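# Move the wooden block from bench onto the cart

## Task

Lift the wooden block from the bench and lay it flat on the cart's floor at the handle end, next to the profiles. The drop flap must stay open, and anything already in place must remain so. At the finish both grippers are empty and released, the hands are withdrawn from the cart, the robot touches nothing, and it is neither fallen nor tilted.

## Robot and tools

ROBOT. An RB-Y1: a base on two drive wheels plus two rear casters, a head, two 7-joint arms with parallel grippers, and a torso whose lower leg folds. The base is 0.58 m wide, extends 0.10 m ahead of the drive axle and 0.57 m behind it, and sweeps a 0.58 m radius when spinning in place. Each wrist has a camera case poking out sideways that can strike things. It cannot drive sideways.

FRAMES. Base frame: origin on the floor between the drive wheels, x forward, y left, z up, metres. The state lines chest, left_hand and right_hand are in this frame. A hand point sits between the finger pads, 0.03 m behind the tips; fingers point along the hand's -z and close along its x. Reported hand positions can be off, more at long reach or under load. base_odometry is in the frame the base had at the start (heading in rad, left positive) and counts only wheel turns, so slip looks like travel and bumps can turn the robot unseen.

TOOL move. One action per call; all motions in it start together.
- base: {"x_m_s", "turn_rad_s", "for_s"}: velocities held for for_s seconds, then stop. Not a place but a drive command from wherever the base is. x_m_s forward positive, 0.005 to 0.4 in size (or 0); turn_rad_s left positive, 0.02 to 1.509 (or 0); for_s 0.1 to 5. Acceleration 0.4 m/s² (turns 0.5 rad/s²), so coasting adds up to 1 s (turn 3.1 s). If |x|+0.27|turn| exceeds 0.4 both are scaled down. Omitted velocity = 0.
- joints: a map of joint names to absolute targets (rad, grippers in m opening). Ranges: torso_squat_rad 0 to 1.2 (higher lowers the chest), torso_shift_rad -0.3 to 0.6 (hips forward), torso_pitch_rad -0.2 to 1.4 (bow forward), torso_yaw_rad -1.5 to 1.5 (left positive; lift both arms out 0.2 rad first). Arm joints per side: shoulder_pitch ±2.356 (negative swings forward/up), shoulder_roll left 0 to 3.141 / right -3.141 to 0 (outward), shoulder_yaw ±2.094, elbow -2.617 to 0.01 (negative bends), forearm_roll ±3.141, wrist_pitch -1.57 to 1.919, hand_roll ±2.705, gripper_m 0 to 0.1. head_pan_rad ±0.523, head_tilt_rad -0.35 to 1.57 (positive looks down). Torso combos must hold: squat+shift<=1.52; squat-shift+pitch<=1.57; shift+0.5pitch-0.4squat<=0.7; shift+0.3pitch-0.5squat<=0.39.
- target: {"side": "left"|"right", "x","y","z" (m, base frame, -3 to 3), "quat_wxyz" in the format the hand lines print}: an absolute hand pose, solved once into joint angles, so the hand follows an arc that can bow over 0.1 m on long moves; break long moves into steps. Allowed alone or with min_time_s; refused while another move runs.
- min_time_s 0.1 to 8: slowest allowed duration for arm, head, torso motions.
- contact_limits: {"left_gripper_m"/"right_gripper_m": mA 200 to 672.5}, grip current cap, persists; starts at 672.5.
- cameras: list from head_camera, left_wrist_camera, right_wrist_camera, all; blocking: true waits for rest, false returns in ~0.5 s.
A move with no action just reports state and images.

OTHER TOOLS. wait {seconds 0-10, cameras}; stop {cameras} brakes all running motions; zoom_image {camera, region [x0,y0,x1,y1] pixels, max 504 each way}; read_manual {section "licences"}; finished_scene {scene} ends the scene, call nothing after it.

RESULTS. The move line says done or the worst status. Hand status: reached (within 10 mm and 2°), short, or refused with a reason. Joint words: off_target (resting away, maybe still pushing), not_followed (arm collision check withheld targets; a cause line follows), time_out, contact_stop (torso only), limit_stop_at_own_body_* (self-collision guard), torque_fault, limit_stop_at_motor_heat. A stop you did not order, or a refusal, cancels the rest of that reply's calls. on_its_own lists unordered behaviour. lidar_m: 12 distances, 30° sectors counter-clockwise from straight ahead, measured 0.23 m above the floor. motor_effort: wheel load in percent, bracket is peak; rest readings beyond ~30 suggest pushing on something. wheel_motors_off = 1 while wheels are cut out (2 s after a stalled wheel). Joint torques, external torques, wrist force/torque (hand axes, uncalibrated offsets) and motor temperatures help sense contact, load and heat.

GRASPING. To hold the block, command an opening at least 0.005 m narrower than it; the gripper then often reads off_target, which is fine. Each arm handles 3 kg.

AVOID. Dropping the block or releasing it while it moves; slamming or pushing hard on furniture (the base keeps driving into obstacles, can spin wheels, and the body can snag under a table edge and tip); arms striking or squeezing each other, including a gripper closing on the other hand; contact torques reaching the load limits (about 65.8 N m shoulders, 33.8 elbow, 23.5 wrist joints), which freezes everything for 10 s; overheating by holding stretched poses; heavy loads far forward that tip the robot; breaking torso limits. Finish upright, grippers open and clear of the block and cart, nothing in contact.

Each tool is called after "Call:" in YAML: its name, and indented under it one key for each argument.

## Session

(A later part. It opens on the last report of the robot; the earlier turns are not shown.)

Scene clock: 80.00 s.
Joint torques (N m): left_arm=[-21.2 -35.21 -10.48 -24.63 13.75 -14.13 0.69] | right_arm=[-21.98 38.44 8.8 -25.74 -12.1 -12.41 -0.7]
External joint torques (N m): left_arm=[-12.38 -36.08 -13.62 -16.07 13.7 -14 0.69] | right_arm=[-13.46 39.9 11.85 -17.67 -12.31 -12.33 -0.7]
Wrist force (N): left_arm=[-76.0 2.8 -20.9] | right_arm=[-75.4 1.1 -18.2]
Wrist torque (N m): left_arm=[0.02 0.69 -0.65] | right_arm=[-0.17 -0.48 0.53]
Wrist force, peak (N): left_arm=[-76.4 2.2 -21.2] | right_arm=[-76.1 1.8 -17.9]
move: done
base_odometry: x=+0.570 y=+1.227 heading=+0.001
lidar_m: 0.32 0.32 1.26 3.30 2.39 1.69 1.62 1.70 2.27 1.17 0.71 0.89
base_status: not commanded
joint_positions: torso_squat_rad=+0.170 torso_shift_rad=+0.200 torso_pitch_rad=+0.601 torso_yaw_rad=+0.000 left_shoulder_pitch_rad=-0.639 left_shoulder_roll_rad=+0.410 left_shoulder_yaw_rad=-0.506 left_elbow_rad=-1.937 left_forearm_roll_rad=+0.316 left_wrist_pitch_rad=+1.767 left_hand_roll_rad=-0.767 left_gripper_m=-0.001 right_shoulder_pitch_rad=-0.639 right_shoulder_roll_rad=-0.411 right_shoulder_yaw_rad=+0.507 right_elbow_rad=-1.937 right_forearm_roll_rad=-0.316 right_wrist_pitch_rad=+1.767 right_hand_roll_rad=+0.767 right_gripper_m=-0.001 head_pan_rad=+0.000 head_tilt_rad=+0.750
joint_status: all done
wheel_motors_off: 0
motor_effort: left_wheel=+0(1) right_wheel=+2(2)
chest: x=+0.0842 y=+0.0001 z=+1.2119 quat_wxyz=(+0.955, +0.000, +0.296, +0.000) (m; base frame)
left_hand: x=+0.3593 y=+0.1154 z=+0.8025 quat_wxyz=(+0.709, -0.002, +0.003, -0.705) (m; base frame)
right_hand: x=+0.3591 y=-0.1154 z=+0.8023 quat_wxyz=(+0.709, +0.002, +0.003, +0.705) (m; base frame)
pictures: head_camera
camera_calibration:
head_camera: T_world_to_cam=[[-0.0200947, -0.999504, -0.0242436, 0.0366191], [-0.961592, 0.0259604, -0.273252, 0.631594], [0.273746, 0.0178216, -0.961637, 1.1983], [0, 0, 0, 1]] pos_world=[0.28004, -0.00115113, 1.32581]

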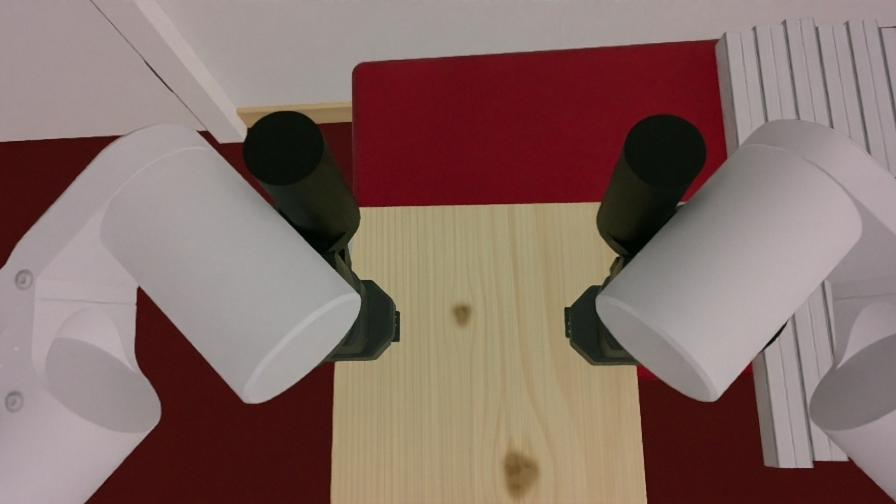

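Call:
move:
  base: {"x_m_s": -0.35, "for_s": 1.77}

Call:
move:
  base: {"turn_rad_s": -0.7, "for_s": 2.245}

Call:
move:
  base: {"x_m_s": 0.4, "for_s": 3.77}

Call:
move:
  base: {"turn_rad_s": 0.7, "for_s": 2.285}
  joints: {"head_tilt_rad": 0.5}
  cameras: ["head_camera"]

Scene clock: 87.03 s.
Joint torques (N m): left_arm=[-21.87 -34.72 -9.84 -24.96 13.62 -13.76 0.68] | right_arm=[-23.29 37.77 8.75 -26.11 -11.8 -12.4 -0.66]
External joint torques (N m): left_arm=[-13.05 -35.59 -12.98 -16.4 13.57 -13.63 0.68] | right_arm=[-14.77 39.23 11.8 -18.04 -12.01 -12.32 -0.66]
Wrist force (N): left_arm=[-75.5 2.6 -20.0] | right_arm=[-75.5 1.2 -17.6]
Wrist torque (N m): left_arm=[0.08 0.72 -0.68] | right_arm=[-0.25 -0.48 0.57]
Wrist force, peak (N): left_arm=[-76.8 3.2 -20.1] | right_arm=[-76.1 2.2 -17.8]
move: done
base_odometry: x=-0.048 y=+1.226 heading=+0.000
lidar_m: 0.93 1.58 2.08 4.37 1.47 1.05 1.00 1.04 1.40 3.50 1.38 1.16
base_status: done (sent for 1.77 of 1.77 s)
joint_positions: torso_squat_rad=+0.170 torso_shift_rad=+0.200 torso_pitch_rad=+0.601 torso_yaw_rad=+0.000 left_shoulder_pitch_rad=-0.639 left_shoulder_roll_rad=+0.410 left_shoulder_yaw_rad=-0.507 left_elbow_rad=-1.937 left_forearm_roll_rad=+0.316 left_wrist_pitch_rad=+1.767 left_hand_roll_rad=-0.767 left_gripper_m=-0.001 right_shoulder_pitch_rad=-0.638 right_shoulder_roll_rad=-0.411 right_shoulder_yaw_rad=+0.507 right_elbow_rad=-1.937 right_forearm_roll_rad=-0.316 right_wrist_pitch_rad=+1.767 right_hand_roll_rad=+0.767 right_gripper_m=-0.001 head_pan_rad=+0.000 head_tilt_rad=+0.750
joint_status: not commanded
wheel_motors_off: 0
motor_effort: left_wheel=-4(22) right_wheel=+3(32)
chest: x=+0.0841 y=+0.0001 z=+1.2119 quat_wxyz=(+0.955, +0.000, +0.296, +0.000) (m; base frame)
left_hand: x=+0.3591 y=+0.1153 z=+0.8025 quat_wxyz=(+0.709, -0.002, +0.003, -0.705) (m; base frame)
right_hand: x=+0.3589 y=-0.1155 z=+0.8023 quat_wxyz=(+0.709, +0.002, +0.003, +0.705) (m; base frame)
pictures: none

Scene clock: 91.00 s.
Joint torques (N m): left_arm=[-22.24 -34.89 -9.73 -25.14 13.49 -13.87 0.68] | right_arm=[-23.08 37.85 8.98 -26.29 -11.77 -12.32 -0.56]
External joint torques (N m): left_arm=[-13.43 -35.75 -12.87 -16.58 13.44 -13.74 0.68] | right_arm=[-14.56 39.31 12.03 -18.22 -11.98 -12.25 -0.56]
Wrist force (N): left_arm=[-76.1 2.8 -20.5] | right_arm=[-75.8 1.5 -17.8]
Wrist torque (N m): left_arm=[0.02 0.65 -0.71] | right_arm=[-0.27 -0.48 0.58]
Wrist force, peak (N): left_arm=[-76.7 2.6 -20.6] | right_arm=[-76.4 1.6 -18.4]
move: done
base_odometry: x=-0.048 y=+1.226 heading=-1.562
lidar_m: 3.47 1.38 1.16 0.94 1.57 2.08 4.37 1.51 1.06 1.02 1.03 1.38
base_status: done (sent for 2.23 of 2.23 s)
joint_positions: torso_squat_rad=+0.170 torso_shift_rad=+0.200 torso_pitch_rad=+0.601 torso_yaw_rad=+0.000 left_shoulder_pitch_rad=-0.639 left_shoulder_roll_rad=+0.410 left_shoulder_yaw_rad=-0.507 left_elbow_rad=-1.937 left_forearm_roll_rad=+0.316 left_wrist_pitch_rad=+1.767 left_hand_roll_rad=-0.767 left_gripper_m=-0.001 right_shoulder_pitch_rad=-0.638 right_shoulder_roll_rad=-0.411 right_shoulder_yaw_rad=+0.507 right_elbow_rad=-1.937 right_forearm_roll_rad=-0.316 right_wrist_pitch_rad=+1.767 right_hand_roll_rad=+0.767 right_gripper_m=-0.001 head_pan_rad=+0.000 head_tilt_rad=+0.750
joint_status: not commanded
wheel_motors_off: 0
motor_effort: left_wheel=+14(39) right_wheel=-5(38)
chest: x=+0.0841 y=+0.0001 z=+1.2119 quat_wxyz=(+0.955, +0.000, +0.296, +0.000) (m; base frame)
left_hand: x=+0.3591 y=+0.1153 z=+0.8025 quat_wxyz=(+0.709, -0.002, +0.003, -0.705) (m; base frame)
right_hand: x=+0.3589 y=-0.1155 z=+0.8022 quat_wxyz=(+0.709, +0.002, +0.003, +0.705) (m; base frame)
pictures: none

Scene clock: 96.07 s.
Joint torques (N m): left_arm=[-21.72 -34.71 -9.55 -25.22 13.54 -13.79 0.64] | right_arm=[-23.04 37.46 8.67 -26.36 -11.94 -12.18 -0.62]
External joint torques (N m): left_arm=[-12.91 -35.58 -12.69 -16.67 13.49 -13.66 0.64] | right_arm=[-14.52 38.92 11.72 -18.29 -12.15 -12.11 -0.62]
Wrist force (N): left_arm=[-76.6 2.8 -19.3] | right_arm=[-75.7 1.7 -17.4]
Wrist torque (N m): left_arm=[0.02 0.69 -0.67] | right_arm=[-0.27 -0.47 0.57]
Wrist force, peak (N): left_arm=[-77.3 4.2 -20.8] | right_arm=[-76.7 1.7 -18.2]
move: done
base_odometry: x=-0.035 y=-0.280 heading=-1.562
lidar_m: 3.29 1.21 0.86 0.81 0.84 1.85 4.36 1.43 1.01 0.96 0.97 1.32
base_status: done (sent for 3.77 of 3.77 s)
joint_positions: torso_squat_rad=+0.170 torso_shift_rad=+0.200 torso_pitch_rad=+0.601 torso_yaw_rad=+0.000 left_shoulder_pitch_rad=-0.639 left_shoulder_roll_rad=+0.410 left_shoulder_yaw_rad=-0.507 left_elbow_rad=-1.937 left_forearm_roll_rad=+0.316 left_wrist_pitch_rad=+1.767 left_hand_roll_rad=-0.767 left_gripper_m=-0.001 right_shoulder_pitch_rad=-0.638 right_shoulder_roll_rad=-0.411 right_shoulder_yaw_rad=+0.507 right_elbow_rad=-1.937 right_forearm_roll_rad=-0.316 right_wrist_pitch_rad=+1.767 right_hand_roll_rad=+0.767 right_gripper_m=-0.001 head_pan_rad=+0.000 head_tilt_rad=+0.750
joint_status: not commanded
wheel_motors_off: 0
motor_effort: left_wheel=+1(43) right_wheel=-1(29)
chest: x=+0.0842 y=+0.0001 z=+1.2119 quat_wxyz=(+0.955, +0.000, +0.296, +0.000) (m; base frame)
left_hand: x=+0.3592 y=+0.1153 z=+0.8024 quat_wxyz=(+0.709, -0.002, +0.003, -0.705) (m; base frame)
right_hand: x=+0.3589 y=-0.1155 z=+0.8022 quat_wxyz=(+0.709, +0.002, +0.003, +0.705) (m; base frame)
pictures: none

Scene clock: 100.10 s.
Joint torques (N m): left_arm=[-21.54 -34.69 -9.89 -25.16 13.61 -13.76 0.69] | right_arm=[-23.16 37.53 8.54 -26.52 -11.89 -12.3 -0.63]
External joint torques (N m): left_arm=[-12.73 -35.55 -13.03 -16.6 13.56 -13.63 0.69] | right_arm=[-14.64 38.99 11.59 -18.45 -12.1 -12.23 -0.63]
Wrist force (N): left_arm=[-76.2 3.0 -20.7] | right_arm=[-76.1 1.3 -18.1]
Wrist torque (N m): left_arm=[-0.02 0.72 -0.66] | right_arm=[-0.24 -0.51 0.54]
Wrist force, peak (N): left_arm=[-77.0 3.4 -20.9] | right_arm=[-76.6 2.2 -18.3]
move: done
base_odometry: x=-0.035 y=-0.280 heading=+0.047
lidar_m: 0.82 0.86 1.84 3.56 1.34 0.96 0.95 1.01 1.39 3.95 1.15 0.85
base_status: done (sent for 2.3 of 2.3 s)
joint_positions: torso_squat_rad=+0.170 torso_shift_rad=+0.200 torso_pitch_rad=+0.601 torso_yaw_rad=+0.000 left_shoulder_pitch_rad=-0.639 left_shoulder_roll_rad=+0.410 left_shoulder_yaw_rad=-0.507 left_elbow_rad=-1.937 left_forearm_roll_rad=+0.316 left_wrist_pitch_rad=+1.767 left_hand_roll_rad=-0.767 left_gripper_m=-0.001 right_shoulder_pitch_rad=-0.638 right_shoulder_roll_rad=-0.411 right_shoulder_yaw_rad=+0.507 right_elbow_rad=-1.937 right_forearm_roll_rad=-0.316 right_wrist_pitch_rad=+1.767 right_hand_roll_rad=+0.767 right_gripper_m=-0.001 head_pan_rad=+0.000 head_tilt_rad=+0.500
joint_status: all done
wheel_motors_off: 0
motor_effort: left_wheel=-4(36) right_wheel=+15(33)
chest: x=+0.0842 y=+0.0001 z=+1.2119 quat_wxyz=(+0.955, +0.000, +0.296, +0.000) (m; base frame)
left_hand: x=+0.3591 y=+0.1153 z=+0.8024 quat_wxyz=(+0.709, -0.002, +0.003, -0.705) (m; base frame)
right_hand: x=+0.3589 y=-0.1155 z=+0.8022 quat_wxyz=(+0.709, +0.002, +0.004, +0.705) (m; base frame)
pictures: head_camera
camera_calibration:
head_camera: T_world_to_cam=[[-0.0134728, -0.999504, -0.0284631, 0.0408488], [-0.864065, 0.0259629, -0.50271, 0.923624], [0.503199, 0.0178211, -0.863987, 1.01564], [0, 0, 0, 1]] pos_world=[0.287554, -0.00125112, 1.34297]

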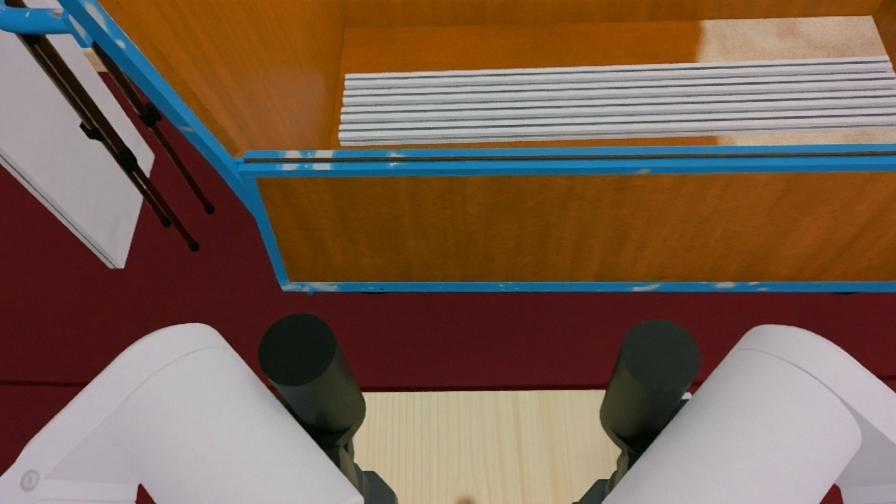

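Call:
move:
  base: {"turn_rad_s": -0.1, "for_s": 0.27}

Call:
move:
  base: {"x_m_s": 0.25, "for_s": 2.2}
  joints: {"head_tilt_rad": 0.6}
  cameras: ["all"]

Scene clock: 104.57 s.
Joint torques (N m): left_arm=[-21.49 -34.48 -9.67 -25.02 13.51 -13.77 0.66] | right_arm=[-23.12 37.63 8.57 -26.46 -11.75 -12.42 -0.59]
External joint torques (N m): left_arm=[-12.68 -35.34 -12.81 -16.46 13.46 -13.64 0.66] | right_arm=[-14.6 39.09 11.61 -18.39 -11.96 -12.34 -0.59]
Wrist force (N): left_arm=[-76.6 2.8 -20.5] | right_arm=[-75.7 1.5 -18.5]
Wrist torque (N m): left_arm=[0.03 0.70 -0.68] | right_arm=[-0.25 -0.49 0.54]
Wrist force, peak (N): left_arm=[-77.2 3.1 -20.8] | right_arm=[-76.4 1.9 -18.5]
move: done
base_odometry: x=-0.036 y=-0.280 heading=+0.020
lidar_m: 0.82 0.85 1.84 3.94 1.38 0.98 0.95 1.00 1.34 3.54 1.19 0.86
base_status: done (sent for 0.27 of 0.27 s)
joint_positions: torso_squat_rad=+0.170 torso_shift_rad=+0.200 torso_pitch_rad=+0.601 torso_yaw_rad=+0.000 left_shoulder_pitch_rad=-0.639 left_shoulder_roll_rad=+0.410 left_shoulder_yaw_rad=-0.507 left_elbow_rad=-1.937 left_forearm_roll_rad=+0.316 left_wrist_pitch_rad=+1.767 left_hand_roll_rad=-0.767 left_gripper_m=-0.001 right_shoulder_pitch_rad=-0.638 right_shoulder_roll_rad=-0.411 right_shoulder_yaw_rad=+0.507 right_elbow_rad=-1.937 right_forearm_roll_rad=-0.316 right_wrist_pitch_rad=+1.767 right_hand_roll_rad=+0.767 right_gripper_m=-0.001 head_pan_rad=+0.000 head_tilt_rad=+0.500
joint_status: not commanded
wheel_motors_off: 0
motor_effort: left_wheel=-1(7) right_wheel=+0(7)
chest: x=+0.0842 y=+0.0001 z=+1.2119 quat_wxyz=(+0.955, +0.000, +0.296, +0.000) (m; base frame)
left_hand: x=+0.3591 y=+0.1153 z=+0.8024 quat_wxyz=(+0.709, -0.002, +0.003, -0.705) (m; base frame)
right_hand: x=+0.3589 y=-0.1155 z=+0.8022 quat_wxyz=(+0.709, +0.002, +0.003, +0.705) (m; base frame)
pictures: none

Scene clock: 107.77 s.
Joint torques (N m): left_arm=[-21.29 -34.71 -9.87 -25.07 13.72 -13.84 0.67] | right_arm=[-23.45 37.9 8.63 -26.38 -11.8 -12.19 -0.61]
External joint torques (N m): left_arm=[-12.48 -35.57 -13 -16.51 13.66 -13.71 0.67] | right_arm=[-14.93 39.36 11.68 -18.31 -12.01 -12.11 -0.61]
Motor temperatures (°C): left_arm=[31 30 31 39 39 38 37] | right_arm=[35 34 31 36 41 43 34]
Wrist force (N): left_arm=[-76.5 3.2 -20.1] | right_arm=[-76.0 1.3 -17.7]
Wrist torque (N m): left_arm=[-0.06 0.66 -0.69] | right_arm=[-0.25 -0.49 0.54]
Wrist force, peak (N): left_arm=[-76.7 3.8 -21.3] | right_arm=[-76.6 0.9 -18.3]
move: done
base_odometry: x=+0.514 y=-0.269 heading=+0.021
lidar_m: 0.26 0.28 0.39 3.96 2.16 1.57 1.49 1.57 2.11 4.38 0.39 0.29
base_status: done (sent for 2.2 of 2.2 s)
joint_positions: torso_squat_rad=+0.170 torso_shift_rad=+0.200 torso_pitch_rad=+0.601 torso_yaw_rad=+0.000 left_shoulder_pitch_rad=-0.639 left_shoulder_roll_rad=+0.410 left_shoulder_yaw_rad=-0.507 left_elbow_rad=-1.937 left_forearm_roll_rad=+0.316 left_wrist_pitch_rad=+1.767 left_hand_roll_rad=-0.767 left_gripper_m=-0.001 right_shoulder_pitch_rad=-0.638 right_shoulder_roll_rad=-0.411 right_shoulder_yaw_rad=+0.507 right_elbow_rad=-1.937 right_forearm_roll_rad=-0.316 right_wrist_pitch_rad=+1.767 right_hand_roll_rad=+0.767 right_gripper_m=-0.001 head_pan_rad=+0.000 head_tilt_rad=+0.600
joint_status: all done
wheel_motors_off: 0
motor_effort: left_wheel=+5(37) right_wheel=-5(33)
chest: x=+0.0842 y=+0.0001 z=+1.2119 quat_wxyz=(+0.955, +0.000, +0.296, +0.000) (m; base frame)
left_hand: x=+0.3592 y=+0.1153 z=+0.8024 quat_wxyz=(+0.709, -0.002, +0.003, -0.705) (m; base frame)
right_hand: x=+0.3589 y=-0.1155 z=+0.8021 quat_wxyz=(+0.709, +0.002, +0.004, +0.705) (m; base frame)
pictures: head_camera, left_wrist_camera, right_wrist_camera
camera_calibration:
head_camera: T_world_to_cam=[[-0.01634, -0.999501, -0.0270141, 0.0394959], [-0.909939, 0.0260631, -0.413922, 0.812432], [0.414419, 0.0178177, -0.909912, 1.09736], [0, 0, 0, 1]] pos_world=[0.28514, -0.00125081, 1.33586]
left_wrist_camera: T_world_to_cam=[[0.0326313, -0.999412, -0.010571, 0.111364], [-0.884494, -0.033801, 0.465325, -0.0228213], [-0.465409, -0.00583419, -0.885077, 0.950494], [0, 0, 0, 1]] pos_world=[0.418549, 0.116072, 0.853057]
right_wrist_camera: T_world_to_cam=[[0.0232924, -0.999439, -0.0240674, -0.105698], [-0.857681, -0.0323461, 0.513164, -0.0804035], [-0.513654, 0.00868933, -0.857953, 0.945752], [0, 0, 0, 1]] pos_world=[0.419291, -0.116458, 0.850127]

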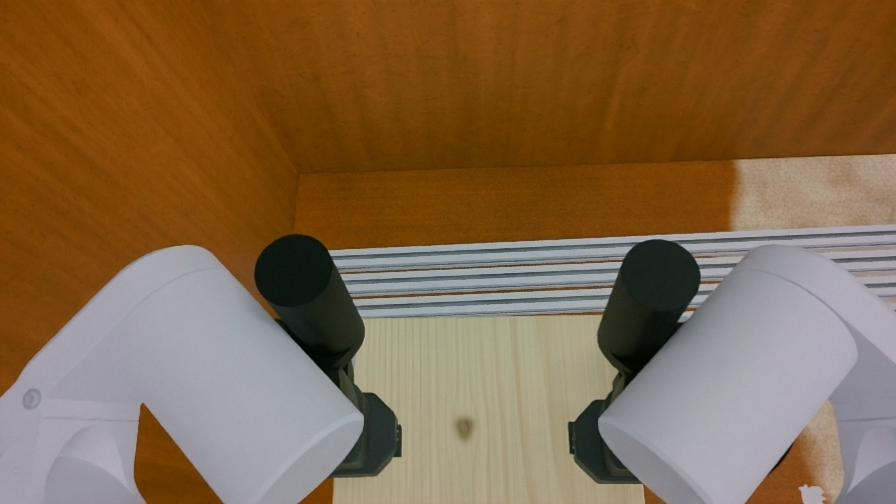

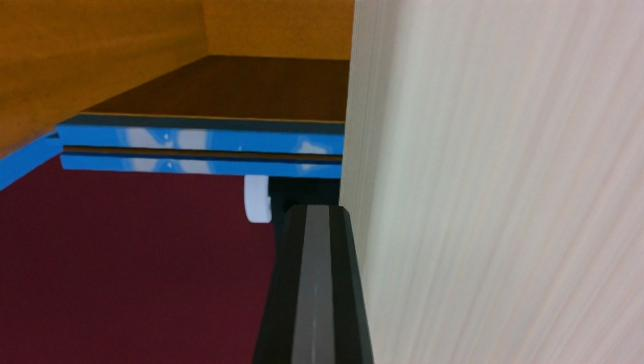

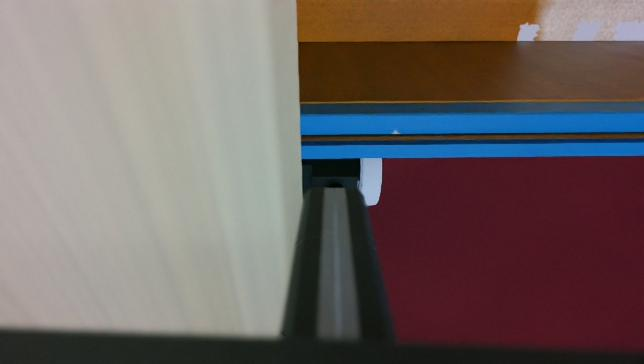

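Call:
move:
  base: {"x_m_s": 0.1, "turn_rad_s": 0.02, "for_s": 1.11}
  cameras: ["all"]

Scene clock: 116.17 s.
Joint torques (N m): left_arm=[-22.01 -34.88 -9.83 -25.24 13.62 -13.83 0.71] | right_arm=[-23.21 37.28 8.81 -26.45 -11.86 -12.29 -0.65]
External joint torques (N m): left_arm=[-13.2 -35.75 -12.97 -16.68 13.57 -13.7 0.71] | right_arm=[-14.69 38.73 11.86 -18.38 -12.07 -12.21 -0.65]
Wrist force (N): left_arm=[-76.2 2.7 -20.2] | right_arm=[-75.8 1.3 -17.9]
Wrist torque (N m): left_arm=[0.05 0.65 -0.69] | right_arm=[-0.23 -0.48 0.55]
Wrist force, peak (N): left_arm=[-77.3 1.9 -21.0] | right_arm=[-76.4 1.5 -18.1]
move: done
base_odometry: x=+0.624 y=-0.265 heading=+0.042
lidar_m: 0.16 0.17 0.24 1.58 2.28 1.67 1.60 1.69 2.32 0.64 0.25 0.17
base_status: done (sent for 1.1 of 1.1 s)
joint_positions: torso_squat_rad=+0.170 torso_shift_rad=+0.200 torso_pitch_rad=+0.601 torso_yaw_rad=+0.000 left_shoulder_pitch_rad=-0.639 left_shoulder_roll_rad=+0.410 left_shoulder_yaw_rad=-0.507 left_elbow_rad=-1.937 left_forearm_roll_rad=+0.316 left_wrist_pitch_rad=+1.767 left_hand_roll_rad=-0.767 left_gripper_m=-0.001 right_shoulder_pitch_rad=-0.638 right_shoulder_roll_rad=-0.411 right_shoulder_yaw_rad=+0.507 right_elbow_rad=-1.937 right_forearm_roll_rad=-0.316 right_wrist_pitch_rad=+1.767 right_hand_roll_rad=+0.767 right_gripper_m=-0.001 head_pan_rad=+0.000 head_tilt_rad=+0.600
joint_status: not commanded
wheel_motors_off: 0
motor_effort: left_wheel=-8(26) right_wheel=+5(34)
chest: x=+0.0842 y=+0.0001 z=+1.2119 quat_wxyz=(+0.955, +0.000, +0.296, +0.000) (m; base frame)
left_hand: x=+0.3592 y=+0.1153 z=+0.8024 quat_wxyz=(+0.709, -0.002, +0.003, -0.705) (m; base frame)
right_hand: x=+0.3589 y=-0.1155 z=+0.8021 quat_wxyz=(+0.709, +0.002, +0.004, +0.705) (m; base frame)
pictures: head_camera, left_wrist_camera, right_wrist_camera
camera_calibration:
head_camera: T_world_to_cam=[[-0.016339, -0.999502, -0.0270126, 0.0394936], [-0.909977, 0.02606, -0.413838, 0.812332], [0.414336, 0.0178191, -0.90995, 1.09744], [0, 0, 0, 1]] pos_world=[0.28514, -0.00125083, 1.33586]
left_wrist_camera: T_world_to_cam=[[0.0326313, -0.999412, -0.010571, 0.111359], [-0.884494, -0.033801, 0.465325, -0.0226863], [-0.465409, -0.00583419, -0.885077, 0.950452], [0, 0, 0, 1]] pos_world=[0.418649, 0.116072, 0.852957]
right_wrist_camera: T_world_to_cam=[[0.0232906, -0.999439, -0.0240721, -0.105694], [-0.857611, -0.0323482, 0.513281, -0.0805334], [-0.513772, 0.00868986, -0.857883, 0.945741], [0, 0, 0, 1]] pos_world=[0.41929, -0.116458, 0.850127]

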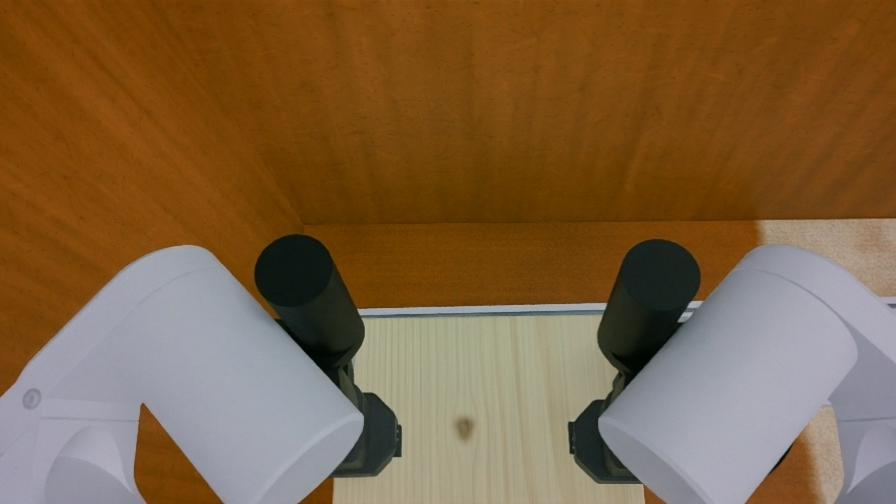

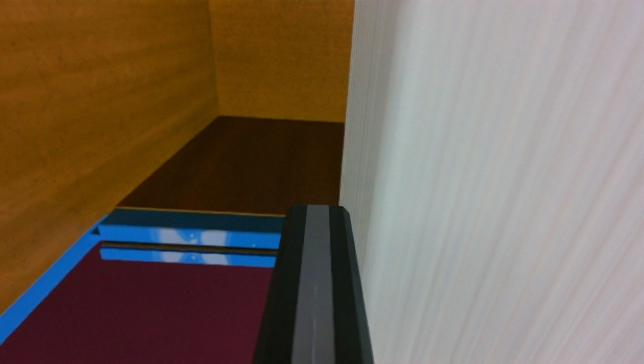

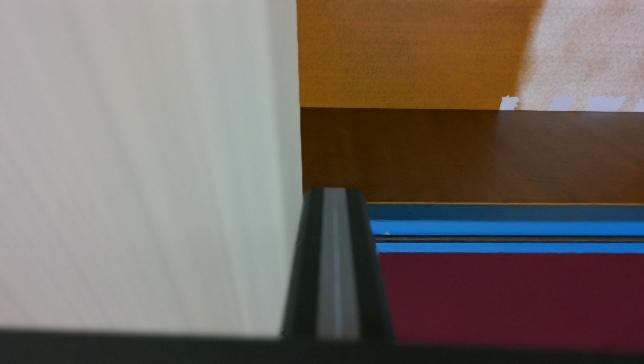

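Call:
move:
  joints: {"torso_pitch_rad": 0.643, "torso_squat_rad": 0.343, "right_shoulder_pitch_rad": -0.646, "right_shoulder_roll_rad": -0.396, "right_shoulder_yaw_rad": 0.522, "right_elbow_rad": -1.858, "right_forearm_roll_rad": -0.280, "right_wrist_pitch_rad": 1.657, "right_hand_roll_rad": 0.784, "left_shoulder_pitch_rad": -0.646, "left_shoulder_roll_rad": 0.396, "left_shoulder_yaw_rad": -0.522, "left_elbow_rad": -1.858, "left_forearm_roll_rad": 0.280, "left_wrist_pitch_rad": 1.657, "left_hand_roll_rad": -0.784}
  min_time_s: 2.5

Call:
move:
  joints: {"torso_pitch_rad": 0.686, "torso_squat_rad": 0.439, "right_shoulder_pitch_rad": -0.660, "right_shoulder_roll_rad": -0.386, "right_shoulder_yaw_rad": 0.530, "right_elbow_rad": -1.764, "right_forearm_roll_rad": -0.246, "right_wrist_pitch_rad": 1.551, "right_hand_roll_rad": 0.799, "left_shoulder_pitch_rad": -0.660, "left_shoulder_roll_rad": 0.386, "left_shoulder_yaw_rad": -0.530, "left_elbow_rad": -1.764, "left_forearm_roll_rad": 0.246, "left_wrist_pitch_rad": 1.551, "left_hand_roll_rad": -0.799}
  min_time_s: 2.5
  cameras: ["head_camera"]

Scene clock: 124.67 s.
Joint torques (N m): left_arm=[-22.04 -34.3 -10.4 -25.17 12.77 -12.89 0.33] | right_arm=[-23.53 37.32 9.56 -26.06 -11.23 -11.27 -0.07]
External joint torques (N m): left_arm=[-13.81 -35 -13.24 -16.53 12.71 -12.75 0.33] | right_arm=[-15.62 38.61 12.34 -17.92 -11.44 -11.19 -0.07]
Wrist force (N): left_arm=[-70.9 2.2 -20.9] | right_arm=[-70.2 1.1 -17.7]
Wrist torque (N m): left_arm=[0.09 0.67 -0.54] | right_arm=[-0.24 -0.49 0.09]
Wrist force, peak (N): left_arm=[-79.8 3.1 -20.9] | right_arm=[-80.2 1.2 -18.0]
move: done
base_odometry: x=+0.624 y=-0.265 heading=+0.042
lidar_m: 0.15 0.17 0.24 1.58 2.28 1.68 1.61 1.69 2.33 0.64 0.24 0.17
base_status: not commanded
joint_positions: torso_squat_rad=+0.343 torso_shift_rad=+0.200 torso_pitch_rad=+0.644 torso_yaw_rad=+0.000 left_shoulder_pitch_rad=-0.642 left_shoulder_roll_rad=+0.405 left_shoulder_yaw_rad=-0.518 left_elbow_rad=-1.854 left_forearm_roll_rad=+0.277 left_wrist_pitch_rad=+1.660 left_hand_roll_rad=-0.784 left_gripper_m=-0.001 right_shoulder_pitch_rad=-0.642 right_shoulder_roll_rad=-0.406 right_shoulder_yaw_rad=+0.519 right_elbow_rad=-1.854 right_forearm_roll_rad=-0.277 right_wrist_pitch_rad=+1.660 right_hand_roll_rad=+0.784 right_gripper_m=-0.001 head_pan_rad=+0.000 head_tilt_rad=+0.600
joint_status: all done
wheel_motors_off: 0
motor_effort: left_wheel=-7(8) right_wheel=+6(9)
chest: x=+0.0888 y=+0.0001 z=+1.1741 quat_wxyz=(+0.949, +0.000, +0.316, +0.000) (m; base frame)
left_hand: x=+0.3583 y=+0.1153 z=+0.7326 quat_wxyz=(+0.709, -0.002, +0.003, -0.705) (m; base frame)
right_hand: x=+0.3581 y=-0.1155 z=+0.7324 quat_wxyz=(+0.709, +0.002, +0.003, +0.705) (m; base frame)
pictures: none

Scene clock: 127.47 s.
Joint torques (N m): left_arm=[-22.22 -33.94 -10.59 -25.38 12.2 -12.19 0.45] | right_arm=[-22.54 37.19 10.41 -26.12 -10.86 -10.28 0.12]
External joint torques (N m): left_arm=[-14.49 -34.45 -13.11 -16.77 12.15 -12.06 0.45] | right_arm=[-15.13 38.29 12.88 -18.03 -11.08 -10.2 0.12]
Wrist force (N): left_arm=[-67.0 1.1 -19.8] | right_arm=[-66.6 -0.4 -17.0]
Wrist torque (N m): left_arm=[0.09 0.57 -0.50] | right_arm=[-0.14 -0.45 -0.18]
Wrist force, peak (N): left_arm=[-79.2 2.2 -20.6] | right_arm=[-78.4 0.1 -17.9]
move: done
base_odometry: x=+0.624 y=-0.265 heading=+0.042
lidar_m: 0.16 0.17 0.23 1.58 2.27 1.67 1.61 1.69 2.33 0.64 0.23 0.16
base_status: not commanded
joint_positions: torso_squat_rad=+0.439 torso_shift_rad=+0.200 torso_pitch_rad=+0.687 torso_yaw_rad=+0.000 left_shoulder_pitch_rad=-0.656 left_shoulder_roll_rad=+0.394 left_shoulder_yaw_rad=-0.527 left_elbow_rad=-1.760 left_forearm_roll_rad=+0.243 left_wrist_pitch_rad=+1.554 left_hand_roll_rad=-0.799 left_gripper_m=-0.001 right_shoulder_pitch_rad=-0.656 right_shoulder_roll_rad=-0.395 right_shoulder_yaw_rad=+0.527 right_elbow_rad=-1.760 right_forearm_roll_rad=-0.243 right_wrist_pitch_rad=+1.554 right_hand_roll_rad=+0.799 right_gripper_m=-0.001 head_pan_rad=+0.000 head_tilt_rad=+0.600
joint_status: all done
wheel_motors_off: 0
motor_effort: left_wheel=-7(8) right_wheel=+7(10)
chest: x=+0.0942 y=+0.0001 z=+1.1408 quat_wxyz=(+0.942, +0.000, +0.337, +0.000) (m; base frame)
left_hand: x=+0.3577 y=+0.1152 z=+0.6676 quat_wxyz=(+0.709, -0.002, +0.003, -0.705) (m; base frame)
right_hand: x=+0.3577 y=-0.1155 z=+0.6674 quat_wxyz=(+0.709, +0.002, +0.004, +0.705) (m; base frame)
pictures: head_camera
camera_calibration:
head_camera: T_world_to_cam=[[-0.0185914, -0.999502, -0.0255158, 0.0362436], [-0.942044, 0.0260612, -0.334474, 0.704545], [0.334972, 0.0178187, -0.942059, 1.07275], [0, 0, 0, 1]] pos_world=[0.305044, -0.00125082, 1.24717]

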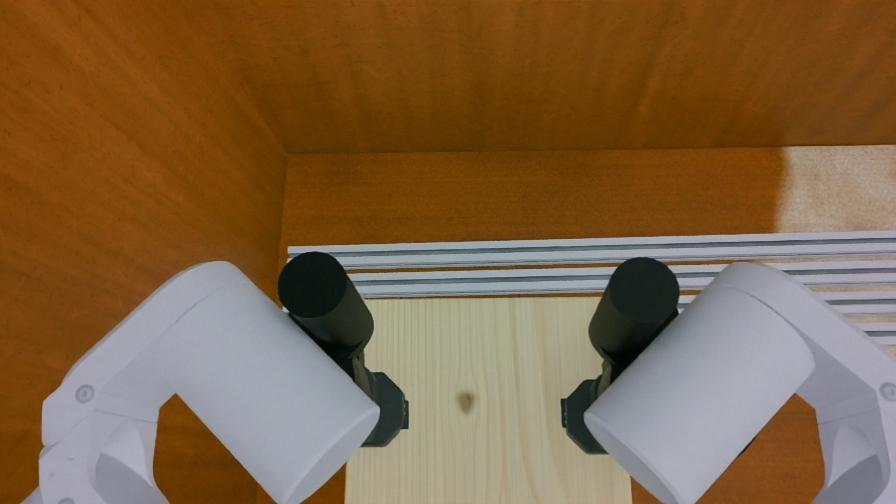

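Call:
move:
  joints: {"torso_pitch_rad": 0.729, "torso_squat_rad": 0.518, "right_shoulder_pitch_rad": -0.686, "right_shoulder_roll_rad": -0.369, "right_shoulder_yaw_rad": 0.533, "right_elbow_rad": -1.653, "right_forearm_roll_rad": -0.217, "right_wrist_pitch_rad": 1.440, "right_hand_roll_rad": 0.813, "left_shoulder_pitch_rad": -0.686, "left_shoulder_roll_rad": 0.369, "left_shoulder_yaw_rad": -0.533, "left_elbow_rad": -1.653, "left_forearm_roll_rad": 0.217, "left_wrist_pitch_rad": 1.440, "left_hand_roll_rad": -0.813}
  min_time_s: 2.5

Call:
move:
  joints: {"torso_pitch_rad": 0.771, "torso_squat_rad": 0.586, "right_shoulder_pitch_rad": -0.724, "right_shoulder_roll_rad": -0.347, "right_shoulder_yaw_rad": 0.532, "right_elbow_rad": -1.523, "right_forearm_roll_rad": -0.193, "right_wrist_pitch_rad": 1.325, "right_hand_roll_rad": 0.828, "left_shoulder_pitch_rad": -0.724, "left_shoulder_roll_rad": 0.347, "left_shoulder_yaw_rad": -0.532, "left_elbow_rad": -1.523, "left_forearm_roll_rad": 0.193, "left_wrist_pitch_rad": 1.325, "left_hand_roll_rad": -0.828}
  min_time_s: 2.5
  cameras: ["all"]

Scene clock: 132.70 s.
Joint torques (N m): left_arm=[-22.72 -36.12 -11.07 -26.82 12.26 -12.42 0.37] | right_arm=[-22.13 39.86 11.13 -27.37 -11.2 -10.17 0.57]
External joint torques (N m): left_arm=[-15.38 -36.4 -13.26 -18.36 12.21 -12.29 0.37] | right_arm=[-15.12 40.73 13.28 -19.43 -11.41 -10.1 0.57]
Wrist force (N): left_arm=[-68.2 -0.2 -20.0] | right_arm=[-67.7 -1.0 -18.3]
Wrist torque (N m): left_arm=[0.11 0.59 -0.54] | right_arm=[-0.10 -0.46 -0.44]
Wrist force, peak (N): left_arm=[-79.4 0.0 -20.6] | right_arm=[-79.0 -0.6 -17.8]
move: done
base_odometry: x=+0.624 y=-0.265 heading=+0.042
lidar_m: 0.15 0.17 0.23 1.59 2.27 1.67 1.60 1.68 2.31 0.65 0.24 0.17
base_status: not commanded
joint_positions: torso_squat_rad=+0.518 torso_shift_rad=+0.200 torso_pitch_rad=+0.730 torso_yaw_rad=+0.000 left_shoulder_pitch_rad=-0.682 left_shoulder_roll_rad=+0.378 left_shoulder_yaw_rad=-0.529 left_elbow_rad=-1.648 left_forearm_roll_rad=+0.214 left_wrist_pitch_rad=+1.443 left_hand_roll_rad=-0.813 left_gripper_m=-0.001 right_shoulder_pitch_rad=-0.682 right_shoulder_roll_rad=-0.379 right_shoulder_yaw_rad=+0.530 right_elbow_rad=-1.648 right_forearm_roll_rad=-0.214 right_wrist_pitch_rad=+1.443 right_hand_roll_rad=+0.813 right_gripper_m=-0.001 head_pan_rad=+0.000 head_tilt_rad=+0.600
joint_status: all done
wheel_motors_off: 0
motor_effort: left_wheel=-7(8) right_wheel=+7(10)
chest: x=+0.0992 y=+0.0001 z=+1.1072 quat_wxyz=(+0.934, +0.000, +0.357, +0.000) (m; base frame)
left_hand: x=+0.3573 y=+0.1146 z=+0.6017 quat_wxyz=(+0.709, -0.003, +0.003, -0.705) (m; base frame)
right_hand: x=+0.3574 y=-0.1151 z=+0.6016 quat_wxyz=(+0.709, +0.002, +0.003, +0.705) (m; base frame)
pictures: none

Scene clock: 135.50 s.
Joint torques (N m): left_arm=[-23.57 -37.8 -8.93 -27.81 12.17 -12.31 0.41] | right_arm=[-21.87 42.23 9.46 -27.62 -11.25 -9.85 0.69]
External joint torques (N m): left_arm=[-16.51 -37.84 -10.78 -19.65 12.11 -12.17 0.41] | right_arm=[-15.12 42.84 11.3 -19.97 -11.45 -9.78 0.69]
Wrist force (N): left_arm=[-66.5 -0.8 -19.6] | right_arm=[-68.0 -1.7 -17.6]
Wrist torque (N m): left_arm=[0.07 0.65 -0.60] | right_arm=[-0.17 -0.46 -0.71]
Wrist force, peak (N): left_arm=[-83.9 0.3 -20.8] | right_arm=[-83.0 -1.4 -18.0]
move: done
base_odometry: x=+0.624 y=-0.265 heading=+0.042
lidar_m: 0.15 0.17 0.24 1.58 2.27 1.67 1.61 1.69 2.33 0.65 0.23 0.17
base_status: not commanded
joint_positions: torso_squat_rad=+0.586 torso_shift_rad=+0.200 torso_pitch_rad=+0.772 torso_yaw_rad=+0.000 left_shoulder_pitch_rad=-0.720 left_shoulder_roll_rad=+0.356 left_shoulder_yaw_rad=-0.529 left_elbow_rad=-1.518 left_forearm_roll_rad=+0.190 left_wrist_pitch_rad=+1.328 left_hand_roll_rad=-0.828 left_gripper_m=-0.001 right_shoulder_pitch_rad=-0.720 right_shoulder_roll_rad=-0.358 right_shoulder_yaw_rad=+0.529 right_elbow_rad=-1.518 right_forearm_roll_rad=-0.190 right_wrist_pitch_rad=+1.327 right_hand_roll_rad=+0.828 right_gripper_m=-0.001 head_pan_rad=+0.000 head_tilt_rad=+0.600
joint_status: all done
wheel_motors_off: 0
motor_effort: left_wheel=-7(8) right_wheel=+7(10)
chest: x=+0.1037 y=+0.0001 z=+1.0739 quat_wxyz=(+0.927, +0.000, +0.376, +0.000) (m; base frame)
left_hand: x=+0.3562 y=+0.1143 z=+0.5357 quat_wxyz=(+0.709, -0.003, +0.003, -0.706) (m; base frame)
right_hand: x=+0.3566 y=-0.1148 z=+0.5357 quat_wxyz=(+0.709, +0.003, +0.003, +0.705) (m; base frame)
pictures: head_camera, left_wrist_camera, right_wrist_camera
camera_calibration:
head_camera: T_world_to_cam=[[-0.0206912, -0.999502, -0.0238438, 0.0331365], [-0.967059, 0.0260602, -0.253214, 0.6065], [0.253709, 0.0178191, -0.967117, 1.04188], [0, 0, 0, 1]] pos_world=[0.322874, -0.00125083, 1.16198]
left_wrist_camera: T_world_to_cam=[[0.031313, -0.999467, -0.00925169, 0.107417], [-0.883606, -0.0320072, 0.467136, 0.0971788], [-0.467183, -0.00645259, -0.884137, 0.713306], [0, 0, 0, 1]] pos_world=[0.415749, 0.115073, 0.586258]
right_wrist_camera: T_world_to_cam=[[0.0241657, -0.999382, -0.025534, -0.110851], [-0.857294, -0.0338552, 0.513713, 0.0536653], [-0.51426, 0.00947597, -0.857582, 0.71599], [0, 0, 0, 1]] pos_world=[0.416891, -0.115751, 0.583621]

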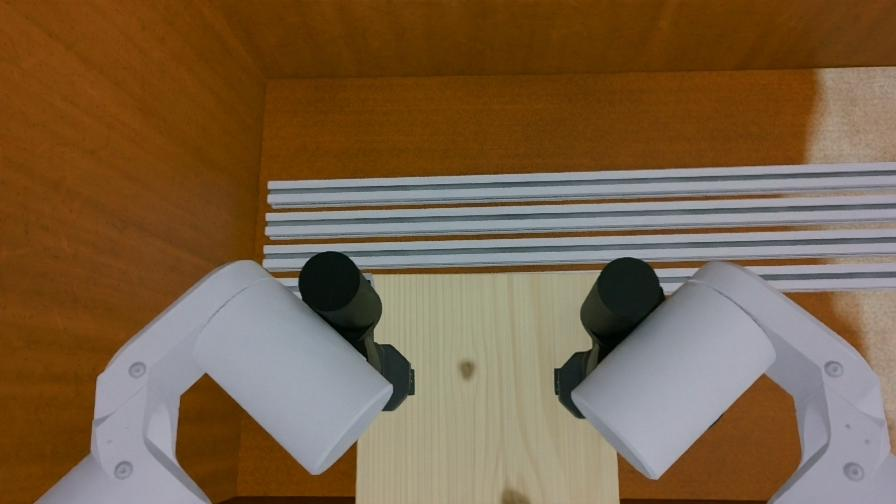

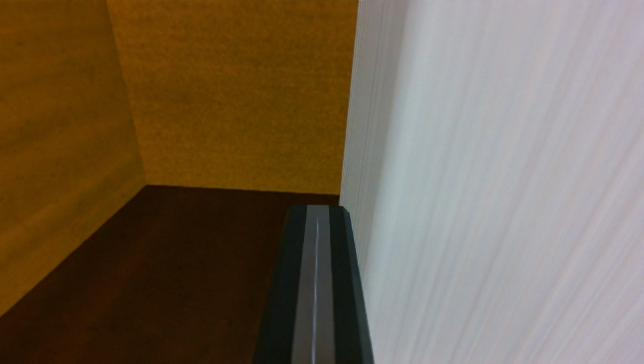

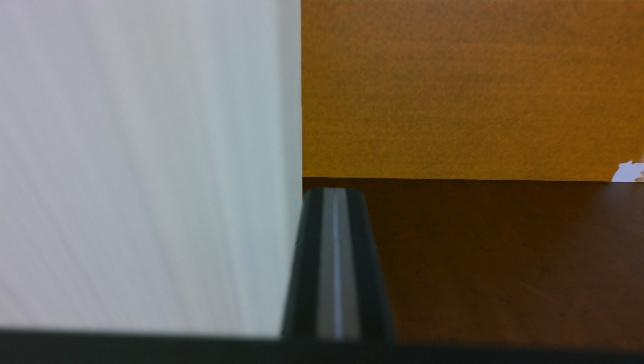

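Call:
move:
  base: {"x_m_s": 0.03, "for_s": 0.4}

Call:
move:
  joints: {"torso_pitch_rad": 0.814, "torso_squat_rad": 0.646, "right_shoulder_pitch_rad": -0.776, "right_shoulder_roll_rad": -0.323, "right_shoulder_yaw_rad": 0.528, "right_elbow_rad": -1.379, "right_forearm_roll_rad": -0.173, "right_wrist_pitch_rad": 1.209, "right_hand_roll_rad": 0.840, "left_shoulder_pitch_rad": -0.776, "left_shoulder_roll_rad": 0.323, "left_shoulder_yaw_rad": -0.528, "left_elbow_rad": -1.379, "left_forearm_roll_rad": 0.173, "left_wrist_pitch_rad": 1.209, "left_hand_roll_rad": -0.840, "head_tilt_rad": 0.75}
  min_time_s: 2.5
  cameras: ["all"]

Scene clock: 143.23 s.
Joint torques (N m): left_arm=[-22.78 -37.86 -9.19 -28.15 12.25 -12.12 0.41] | right_arm=[-21.28 41.69 9.88 -28.37 -11.42 -9.71 0.71]
External joint torques (N m): left_arm=[-15.72 -37.9 -11.05 -19.99 12.19 -11.99 0.41] | right_arm=[-14.54 42.3 11.72 -20.72 -11.63 -9.64 0.71]
Wrist force (N): left_arm=[-68.1 0.3 -20.2] | right_arm=[-67.5 -1.8 -17.9]
Wrist torque (N m): left_arm=[-0.07 0.50 -0.59] | right_arm=[-0.19 -0.42 -0.70]
Wrist force, peak (N): left_arm=[-68.8 -0.6 -20.7] | right_arm=[-68.0 -2.1 -18.1]
move: done
base_odometry: x=+0.636 y=-0.265 heading=+0.042
lidar_m: 0.14 0.15 0.23 1.58 2.29 1.67 1.62 1.70 2.34 0.60 0.21 0.15
base_status: done (sent for 0.4 of 0.4 s)
joint_positions: torso_squat_rad=+0.586 torso_shift_rad=+0.200 torso_pitch_rad=+0.772 torso_yaw_rad=+0.000 left_shoulder_pitch_rad=-0.720 left_shoulder_roll_rad=+0.356 left_shoulder_yaw_rad=-0.529 left_elbow_rad=-1.518 left_forearm_roll_rad=+0.190 left_wrist_pitch_rad=+1.328 left_hand_roll_rad=-0.828 left_gripper_m=-0.001 right_shoulder_pitch_rad=-0.720 right_shoulder_roll_rad=-0.358 right_shoulder_yaw_rad=+0.529 right_elbow_rad=-1.518 right_forearm_roll_rad=-0.190 right_wrist_pitch_rad=+1.327 right_hand_roll_rad=+0.828 right_gripper_m=-0.001 head_pan_rad=+0.000 head_tilt_rad=+0.600
joint_status: not commanded
wheel_motors_off: 0
motor_effort: left_wheel=+0(15) right_wheel=+0(27)
chest: x=+0.1038 y=+0.0001 z=+1.0739 quat_wxyz=(+0.926, +0.000, +0.376, +0.000) (m; base frame)
left_hand: x=+0.3563 y=+0.1143 z=+0.5356 quat_wxyz=(+0.709, -0.003, +0.003, -0.705) (m; base frame)
right_hand: x=+0.3567 y=-0.1148 z=+0.5356 quat_wxyz=(+0.709, +0.003, +0.003, +0.705) (m; base frame)
pictures: none

Scene clock: 146.03 s.
Joint torques (N m): left_arm=[-23.54 -37.74 -7.89 -27.57 11.13 -11.67 0.38] | right_arm=[-21.03 41.51 8.67 -26.51 -9.95 -9.05 0.88]
External joint torques (N m): left_arm=[-16.62 -37.53 -9.45 -19.83 11.07 -11.54 0.38] | right_arm=[-14.42 41.85 10.21 -19.27 -10.15 -8.97 0.88]
Wrist force (N): left_arm=[-62.6 -1.0 -21.7] | right_arm=[-62.5 -2.0 -16.5]
Wrist torque (N m): left_arm=[0.04 0.88 -0.49] | right_arm=[-0.07 -0.35 -0.80]
Wrist force, peak (N): left_arm=[-83.9 -0.8 -20.6] | right_arm=[-83.2 -2.2 -17.6]
move: done
base_odometry: x=+0.636 y=-0.265 heading=+0.042
lidar_m: 0.14 0.16 0.22 1.58 2.29 1.69 1.61 1.70 2.33 0.61 0.22 0.15
base_status: not commanded
joint_positions: torso_squat_rad=+0.646 torso_shift_rad=+0.200 torso_pitch_rad=+0.815 torso_yaw_rad=+0.000 left_shoulder_pitch_rad=-0.772 left_shoulder_roll_rad=+0.332 left_shoulder_yaw_rad=-0.525 left_elbow_rad=-1.374 left_forearm_roll_rad=+0.170 left_wrist_pitch_rad=+1.212 left_hand_roll_rad=-0.840 left_gripper_m=-0.001 right_shoulder_pitch_rad=-0.772 right_shoulder_roll_rad=-0.333 right_shoulder_yaw_rad=+0.525 right_elbow_rad=-1.374 right_forearm_roll_rad=-0.170 right_wrist_pitch_rad=+1.211 right_hand_roll_rad=+0.840 right_gripper_m=-0.001 head_pan_rad=+0.000 head_tilt_rad=+0.750
joint_status: all done
wheel_motors_off: 0
motor_effort: left_wheel=+0(1) right_wheel=+1(3)
chest: x=+0.1083 y=+0.0001 z=+1.0406 quat_wxyz=(+0.918, +0.000, +0.396, +0.000) (m; base frame)
left_hand: x=+0.3557 y=+0.1144 z=+0.4708 quat_wxyz=(+0.708, -0.003, +0.004, -0.706) (m; base frame)
right_hand: x=+0.3563 y=-0.1148 z=+0.4709 quat_wxyz=(+0.709, +0.002, +0.003, +0.706) (m; base frame)
pictures: head_camera, left_wrist_camera, right_wrist_camera
camera_calibration:
head_camera: T_world_to_cam=[[-0.0248793, -0.999502, -0.0194341, 0.0283873], [-0.997668, 0.0260603, -0.0630886, 0.393194], [0.0635636, 0.0178191, -0.997819, 1.08744], [0, 0, 0, 1]] pos_world=[0.323862, -0.00125083, 1.11042]
left_wrist_camera: T_world_to_cam=[[0.0306989, -0.999477, -0.0101774, 0.107671], [-0.883521, -0.0318957, 0.467303, 0.126969], [-0.467384, -0.00535376, -0.884038, 0.655511], [0, 0, 0, 1]] pos_world=[0.415249, 0.115174, 0.521259]
right_wrist_camera: T_world_to_cam=[[0.0247463, -0.999383, -0.0249393, -0.112954], [-0.857391, -0.0340455, 0.513539, 0.0868957], [-0.514071, 0.00867454, -0.857704, 0.66021], [0, 0, 0, 1]] pos_world=[0.416694, -0.115653, 0.518824]

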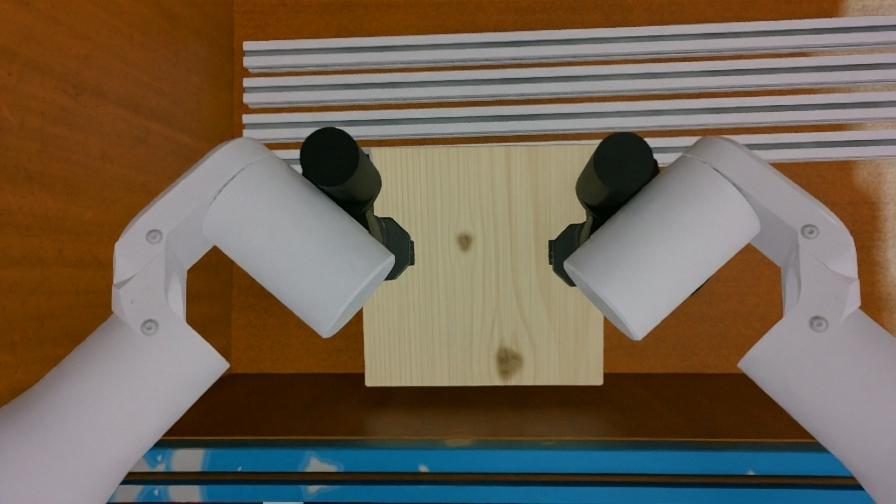

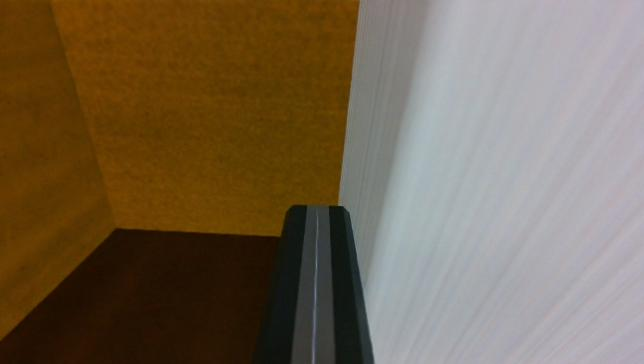

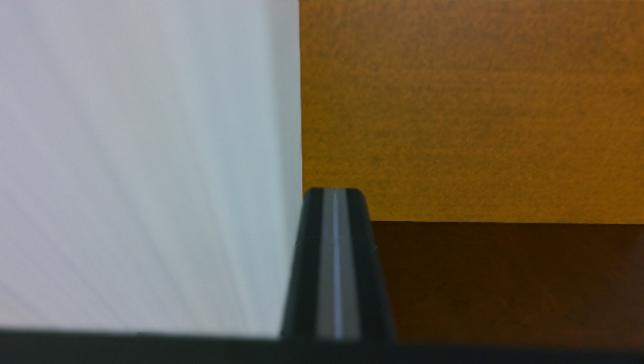

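Call:
move:
  joints: {"torso_pitch_rad":0.857,"torso_squat_rad":0.700,"right_shoulder_pitch_rad":-0.849,"right_shoulder_roll_rad":-0.289,"right_shoulder_yaw_rad":0.520,"right_elbow_rad":-1.195,"right_forearm_roll_rad":-0.158,"right_wrist_pitch_rad":1.076,"right_hand_roll_rad":0.855,"left_shoulder_pitch_rad":-0.849,"left_shoulder_roll_rad":0.289,"left_shoulder_yaw_rad":-0.520,"left_elbow_rad":-1.195,"left_forearm_roll_rad":0.158,"left_wrist_pitch_rad":1.076,"left_hand_roll_rad":-0.855}
  min_time_s: 3
  cameras: ["head_camera"]

Scene clock: 156.20 s.
Joint torques (N m): left_arm=[-24.05 -39.66 -6.79 -27.43 10.5 -11.25 0.36] | right_arm=[-21.77 43.92 7.79 -26.68 -9.27 -8.86 0.89]
External joint torques (N m): left_arm=[-17.08 -39.13 -8.03 -20.32 10.45 -11.12 0.36] | right_arm=[-15.08 43.92 9.01 -20.04 -9.45 -8.78 0.89]
Wrist force (N): left_arm=[-61.7 -1.6 -19.9] | right_arm=[-62.6 -1.1 -17.0]
Wrist torque (N m): left_arm=[0.07 0.76 -0.47] | right_arm=[-0.14 -0.37 -0.85]
Wrist force, peak (N): left_arm=[-84.0 -2.4 -22.9] | right_arm=[-83.8 -2.6 -16.0]
move: done
base_odometry: x=+0.636 y=-0.265 heading=+0.042
lidar_m: 0.14 0.16 0.22 1.59 2.31 1.68 1.62 1.71 2.34 0.59 0.21 0.16
base_status: not commanded
joint_positions: torso_squat_rad=+0.700 torso_shift_rad=+0.200 torso_pitch_rad=+0.858 torso_yaw_rad=+0.000 left_shoulder_pitch_rad=-0.845 left_shoulder_roll_rad=+0.299 left_shoulder_yaw_rad=-0.518 left_elbow_rad=-1.190 left_forearm_roll_rad=+0.155 left_wrist_pitch_rad=+1.079 left_hand_roll_rad=-0.855 left_gripper_m=-0.001 right_shoulder_pitch_rad=-0.845 right_shoulder_roll_rad=-0.300 right_shoulder_yaw_rad=+0.518 right_elbow_rad=-1.190 right_forearm_roll_rad=-0.156 right_wrist_pitch_rad=+1.078 right_hand_roll_rad=+0.855 right_gripper_m=-0.001 head_pan_rad=+0.000 head_tilt_rad=+0.750
joint_status: all done
wheel_motors_off: 0
motor_effort: left_wheel=+0(1) right_wheel=+2(3)
chest: x=+0.1125 y=+0.0001 z=+1.0077 quat_wxyz=(+0.909, +0.000, +0.416, +0.000) (m; base frame)
left_hand: x=+0.3553 y=+0.1141 z=+0.4044 quat_wxyz=(+0.708, -0.003, +0.004, -0.706) (m; base frame)
right_hand: x=+0.3559 y=-0.1147 z=+0.4044 quat_wxyz=(+0.708, +0.002, +0.004, +0.706) (m; base frame)
pictures: head_camera
camera_calibration:
head_camera: T_world_to_cam=[[-0.0256942, -0.999501, -0.0183465, 0.0268481], [-0.999456, 0.0260638, -0.0201976, 0.352291], [0.0206657, 0.0178176, -0.999628, 1.06094], [0, 0, 0, 1]] pos_world=[0.330864, -0.00125081, 1.06816]

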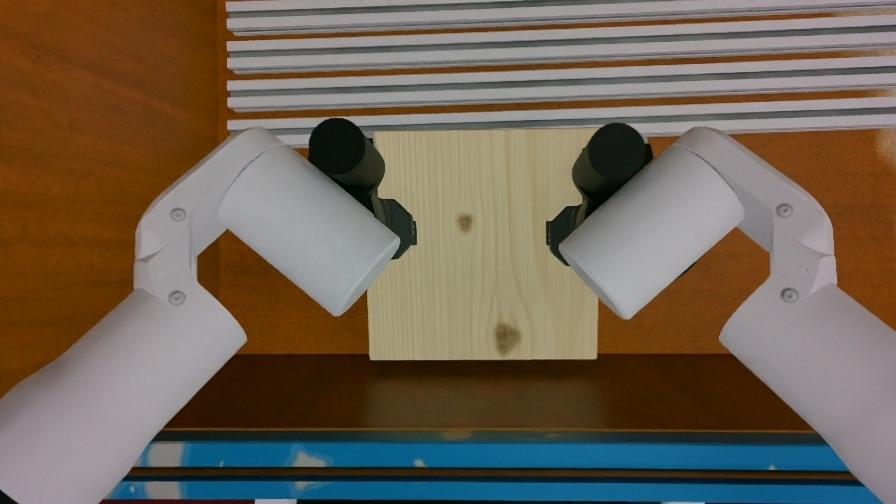

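Call:
move:
  joints: {"torso_pitch_rad":0.900,"torso_squat_rad":0.745,"right_shoulder_pitch_rad":-0.945,"right_shoulder_roll_rad":-0.247,"right_shoulder_yaw_rad":0.507,"right_elbow_rad":-0.969,"right_forearm_roll_rad":-0.150,"right_wrist_pitch_rad":0.925,"right_hand_roll_rad":0.872,"left_shoulder_pitch_rad":-0.945,"left_shoulder_roll_rad":0.247,"left_shoulder_yaw_rad":-0.507,"left_elbow_rad":-0.969,"left_forearm_roll_rad":0.150,"left_wrist_pitch_rad":0.925,"left_hand_roll_rad":-0.872}
  min_time_s: 3.5
  cameras: ["head_camera"]

Scene clock: 163.67 s.
Joint torques (N m): left_arm=[-25.75 -38.75 -4.41 -24.15 8.06 -14.81 0.6] | right_arm=[-28.86 44.35 4.44 -26.64 -6.93 -13.04 0.77]
External joint torques (N m): left_arm=[-18.49 -37.85 -5.34 -17.9 8.01 -14.68 0.6] | right_arm=[-21.89 43.97 5.34 -20.83 -7.1 -12.97 0.77]
Wrist force (N): left_arm=[-68.2 -16.8 30.0] | right_arm=[-69.3 20.0 23.1]
Wrist torque (N m): left_arm=[-0.70 0.05 -0.74] | right_arm=[-0.52 -0.81 -0.72]
Wrist force, peak (N): left_arm=[-88.4 -1.6 -21.9] | right_arm=[-87.7 -2.4 -16.7]
move: done
base_odometry: x=+0.636 y=-0.265 heading=+0.042
lidar_m: 0.14 0.15 0.22 1.58 2.29 1.68 1.61 1.70 2.34 0.60 0.23 0.16
base_status: not commanded
joint_positions: torso_squat_rad=+0.745 torso_shift_rad=+0.199 torso_pitch_rad=+0.898 torso_yaw_rad=+0.000 left_shoulder_pitch_rad=-0.940 left_shoulder_roll_rad=+0.256 left_shoulder_yaw_rad=-0.506 left_elbow_rad=-0.964 left_forearm_roll_rad=+0.148 left_wrist_pitch_rad=+0.929 left_hand_roll_rad=-0.872 left_gripper_m=-0.001 right_shoulder_pitch_rad=-0.940 right_shoulder_roll_rad=-0.258 right_shoulder_yaw_rad=+0.506 right_elbow_rad=-0.964 right_forearm_roll_rad=-0.148 right_wrist_pitch_rad=+0.928 right_hand_roll_rad=+0.872 right_gripper_m=-0.001 head_pan_rad=+0.000 head_tilt_rad=+0.750
joint_status: all done
wheel_motors_off: 0
motor_effort: left_wheel=+6(6) right_wheel=+8(9)
chest: x=+0.1158 y=+0.0001 z=+0.9776 quat_wxyz=(+0.901, +0.000, +0.434, +0.000) (m; base frame)
left_hand: x=+0.3547 y=+0.1137 z=+0.3420 quat_wxyz=(+0.707, -0.003, +0.004, -0.707) (m; base frame)
right_hand: x=+0.3544 y=-0.1150 z=+0.3417 quat_wxyz=(+0.708, +0.003, +0.005, +0.706) (m; base frame)
pictures: head_camera
camera_calibration:
head_camera: T_world_to_cam=[[-0.0264169, -0.999502, -0.0172823, 0.0254257], [-0.999448, 0.026059, 0.0206165, 0.315198], [-0.0201559, 0.0178174, -0.999638, 1.03551], [0, 0, 0, 1]] pos_world=[0.336567, -0.00125082, 1.02908]

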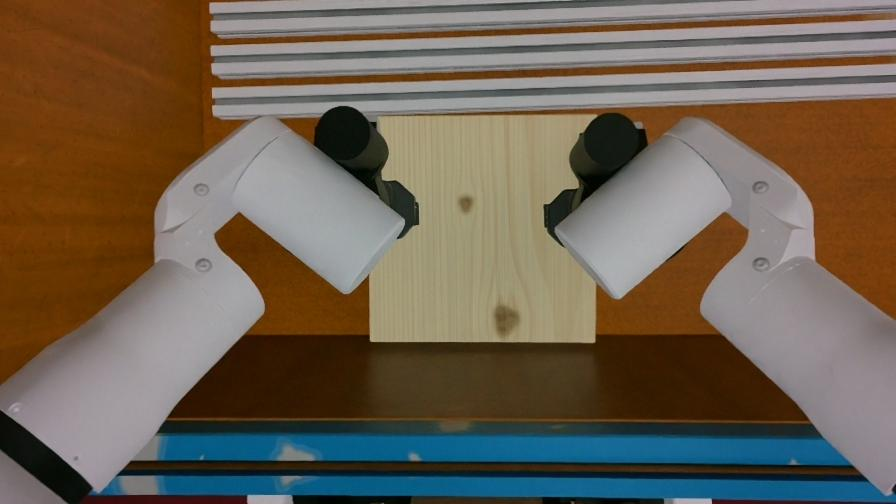

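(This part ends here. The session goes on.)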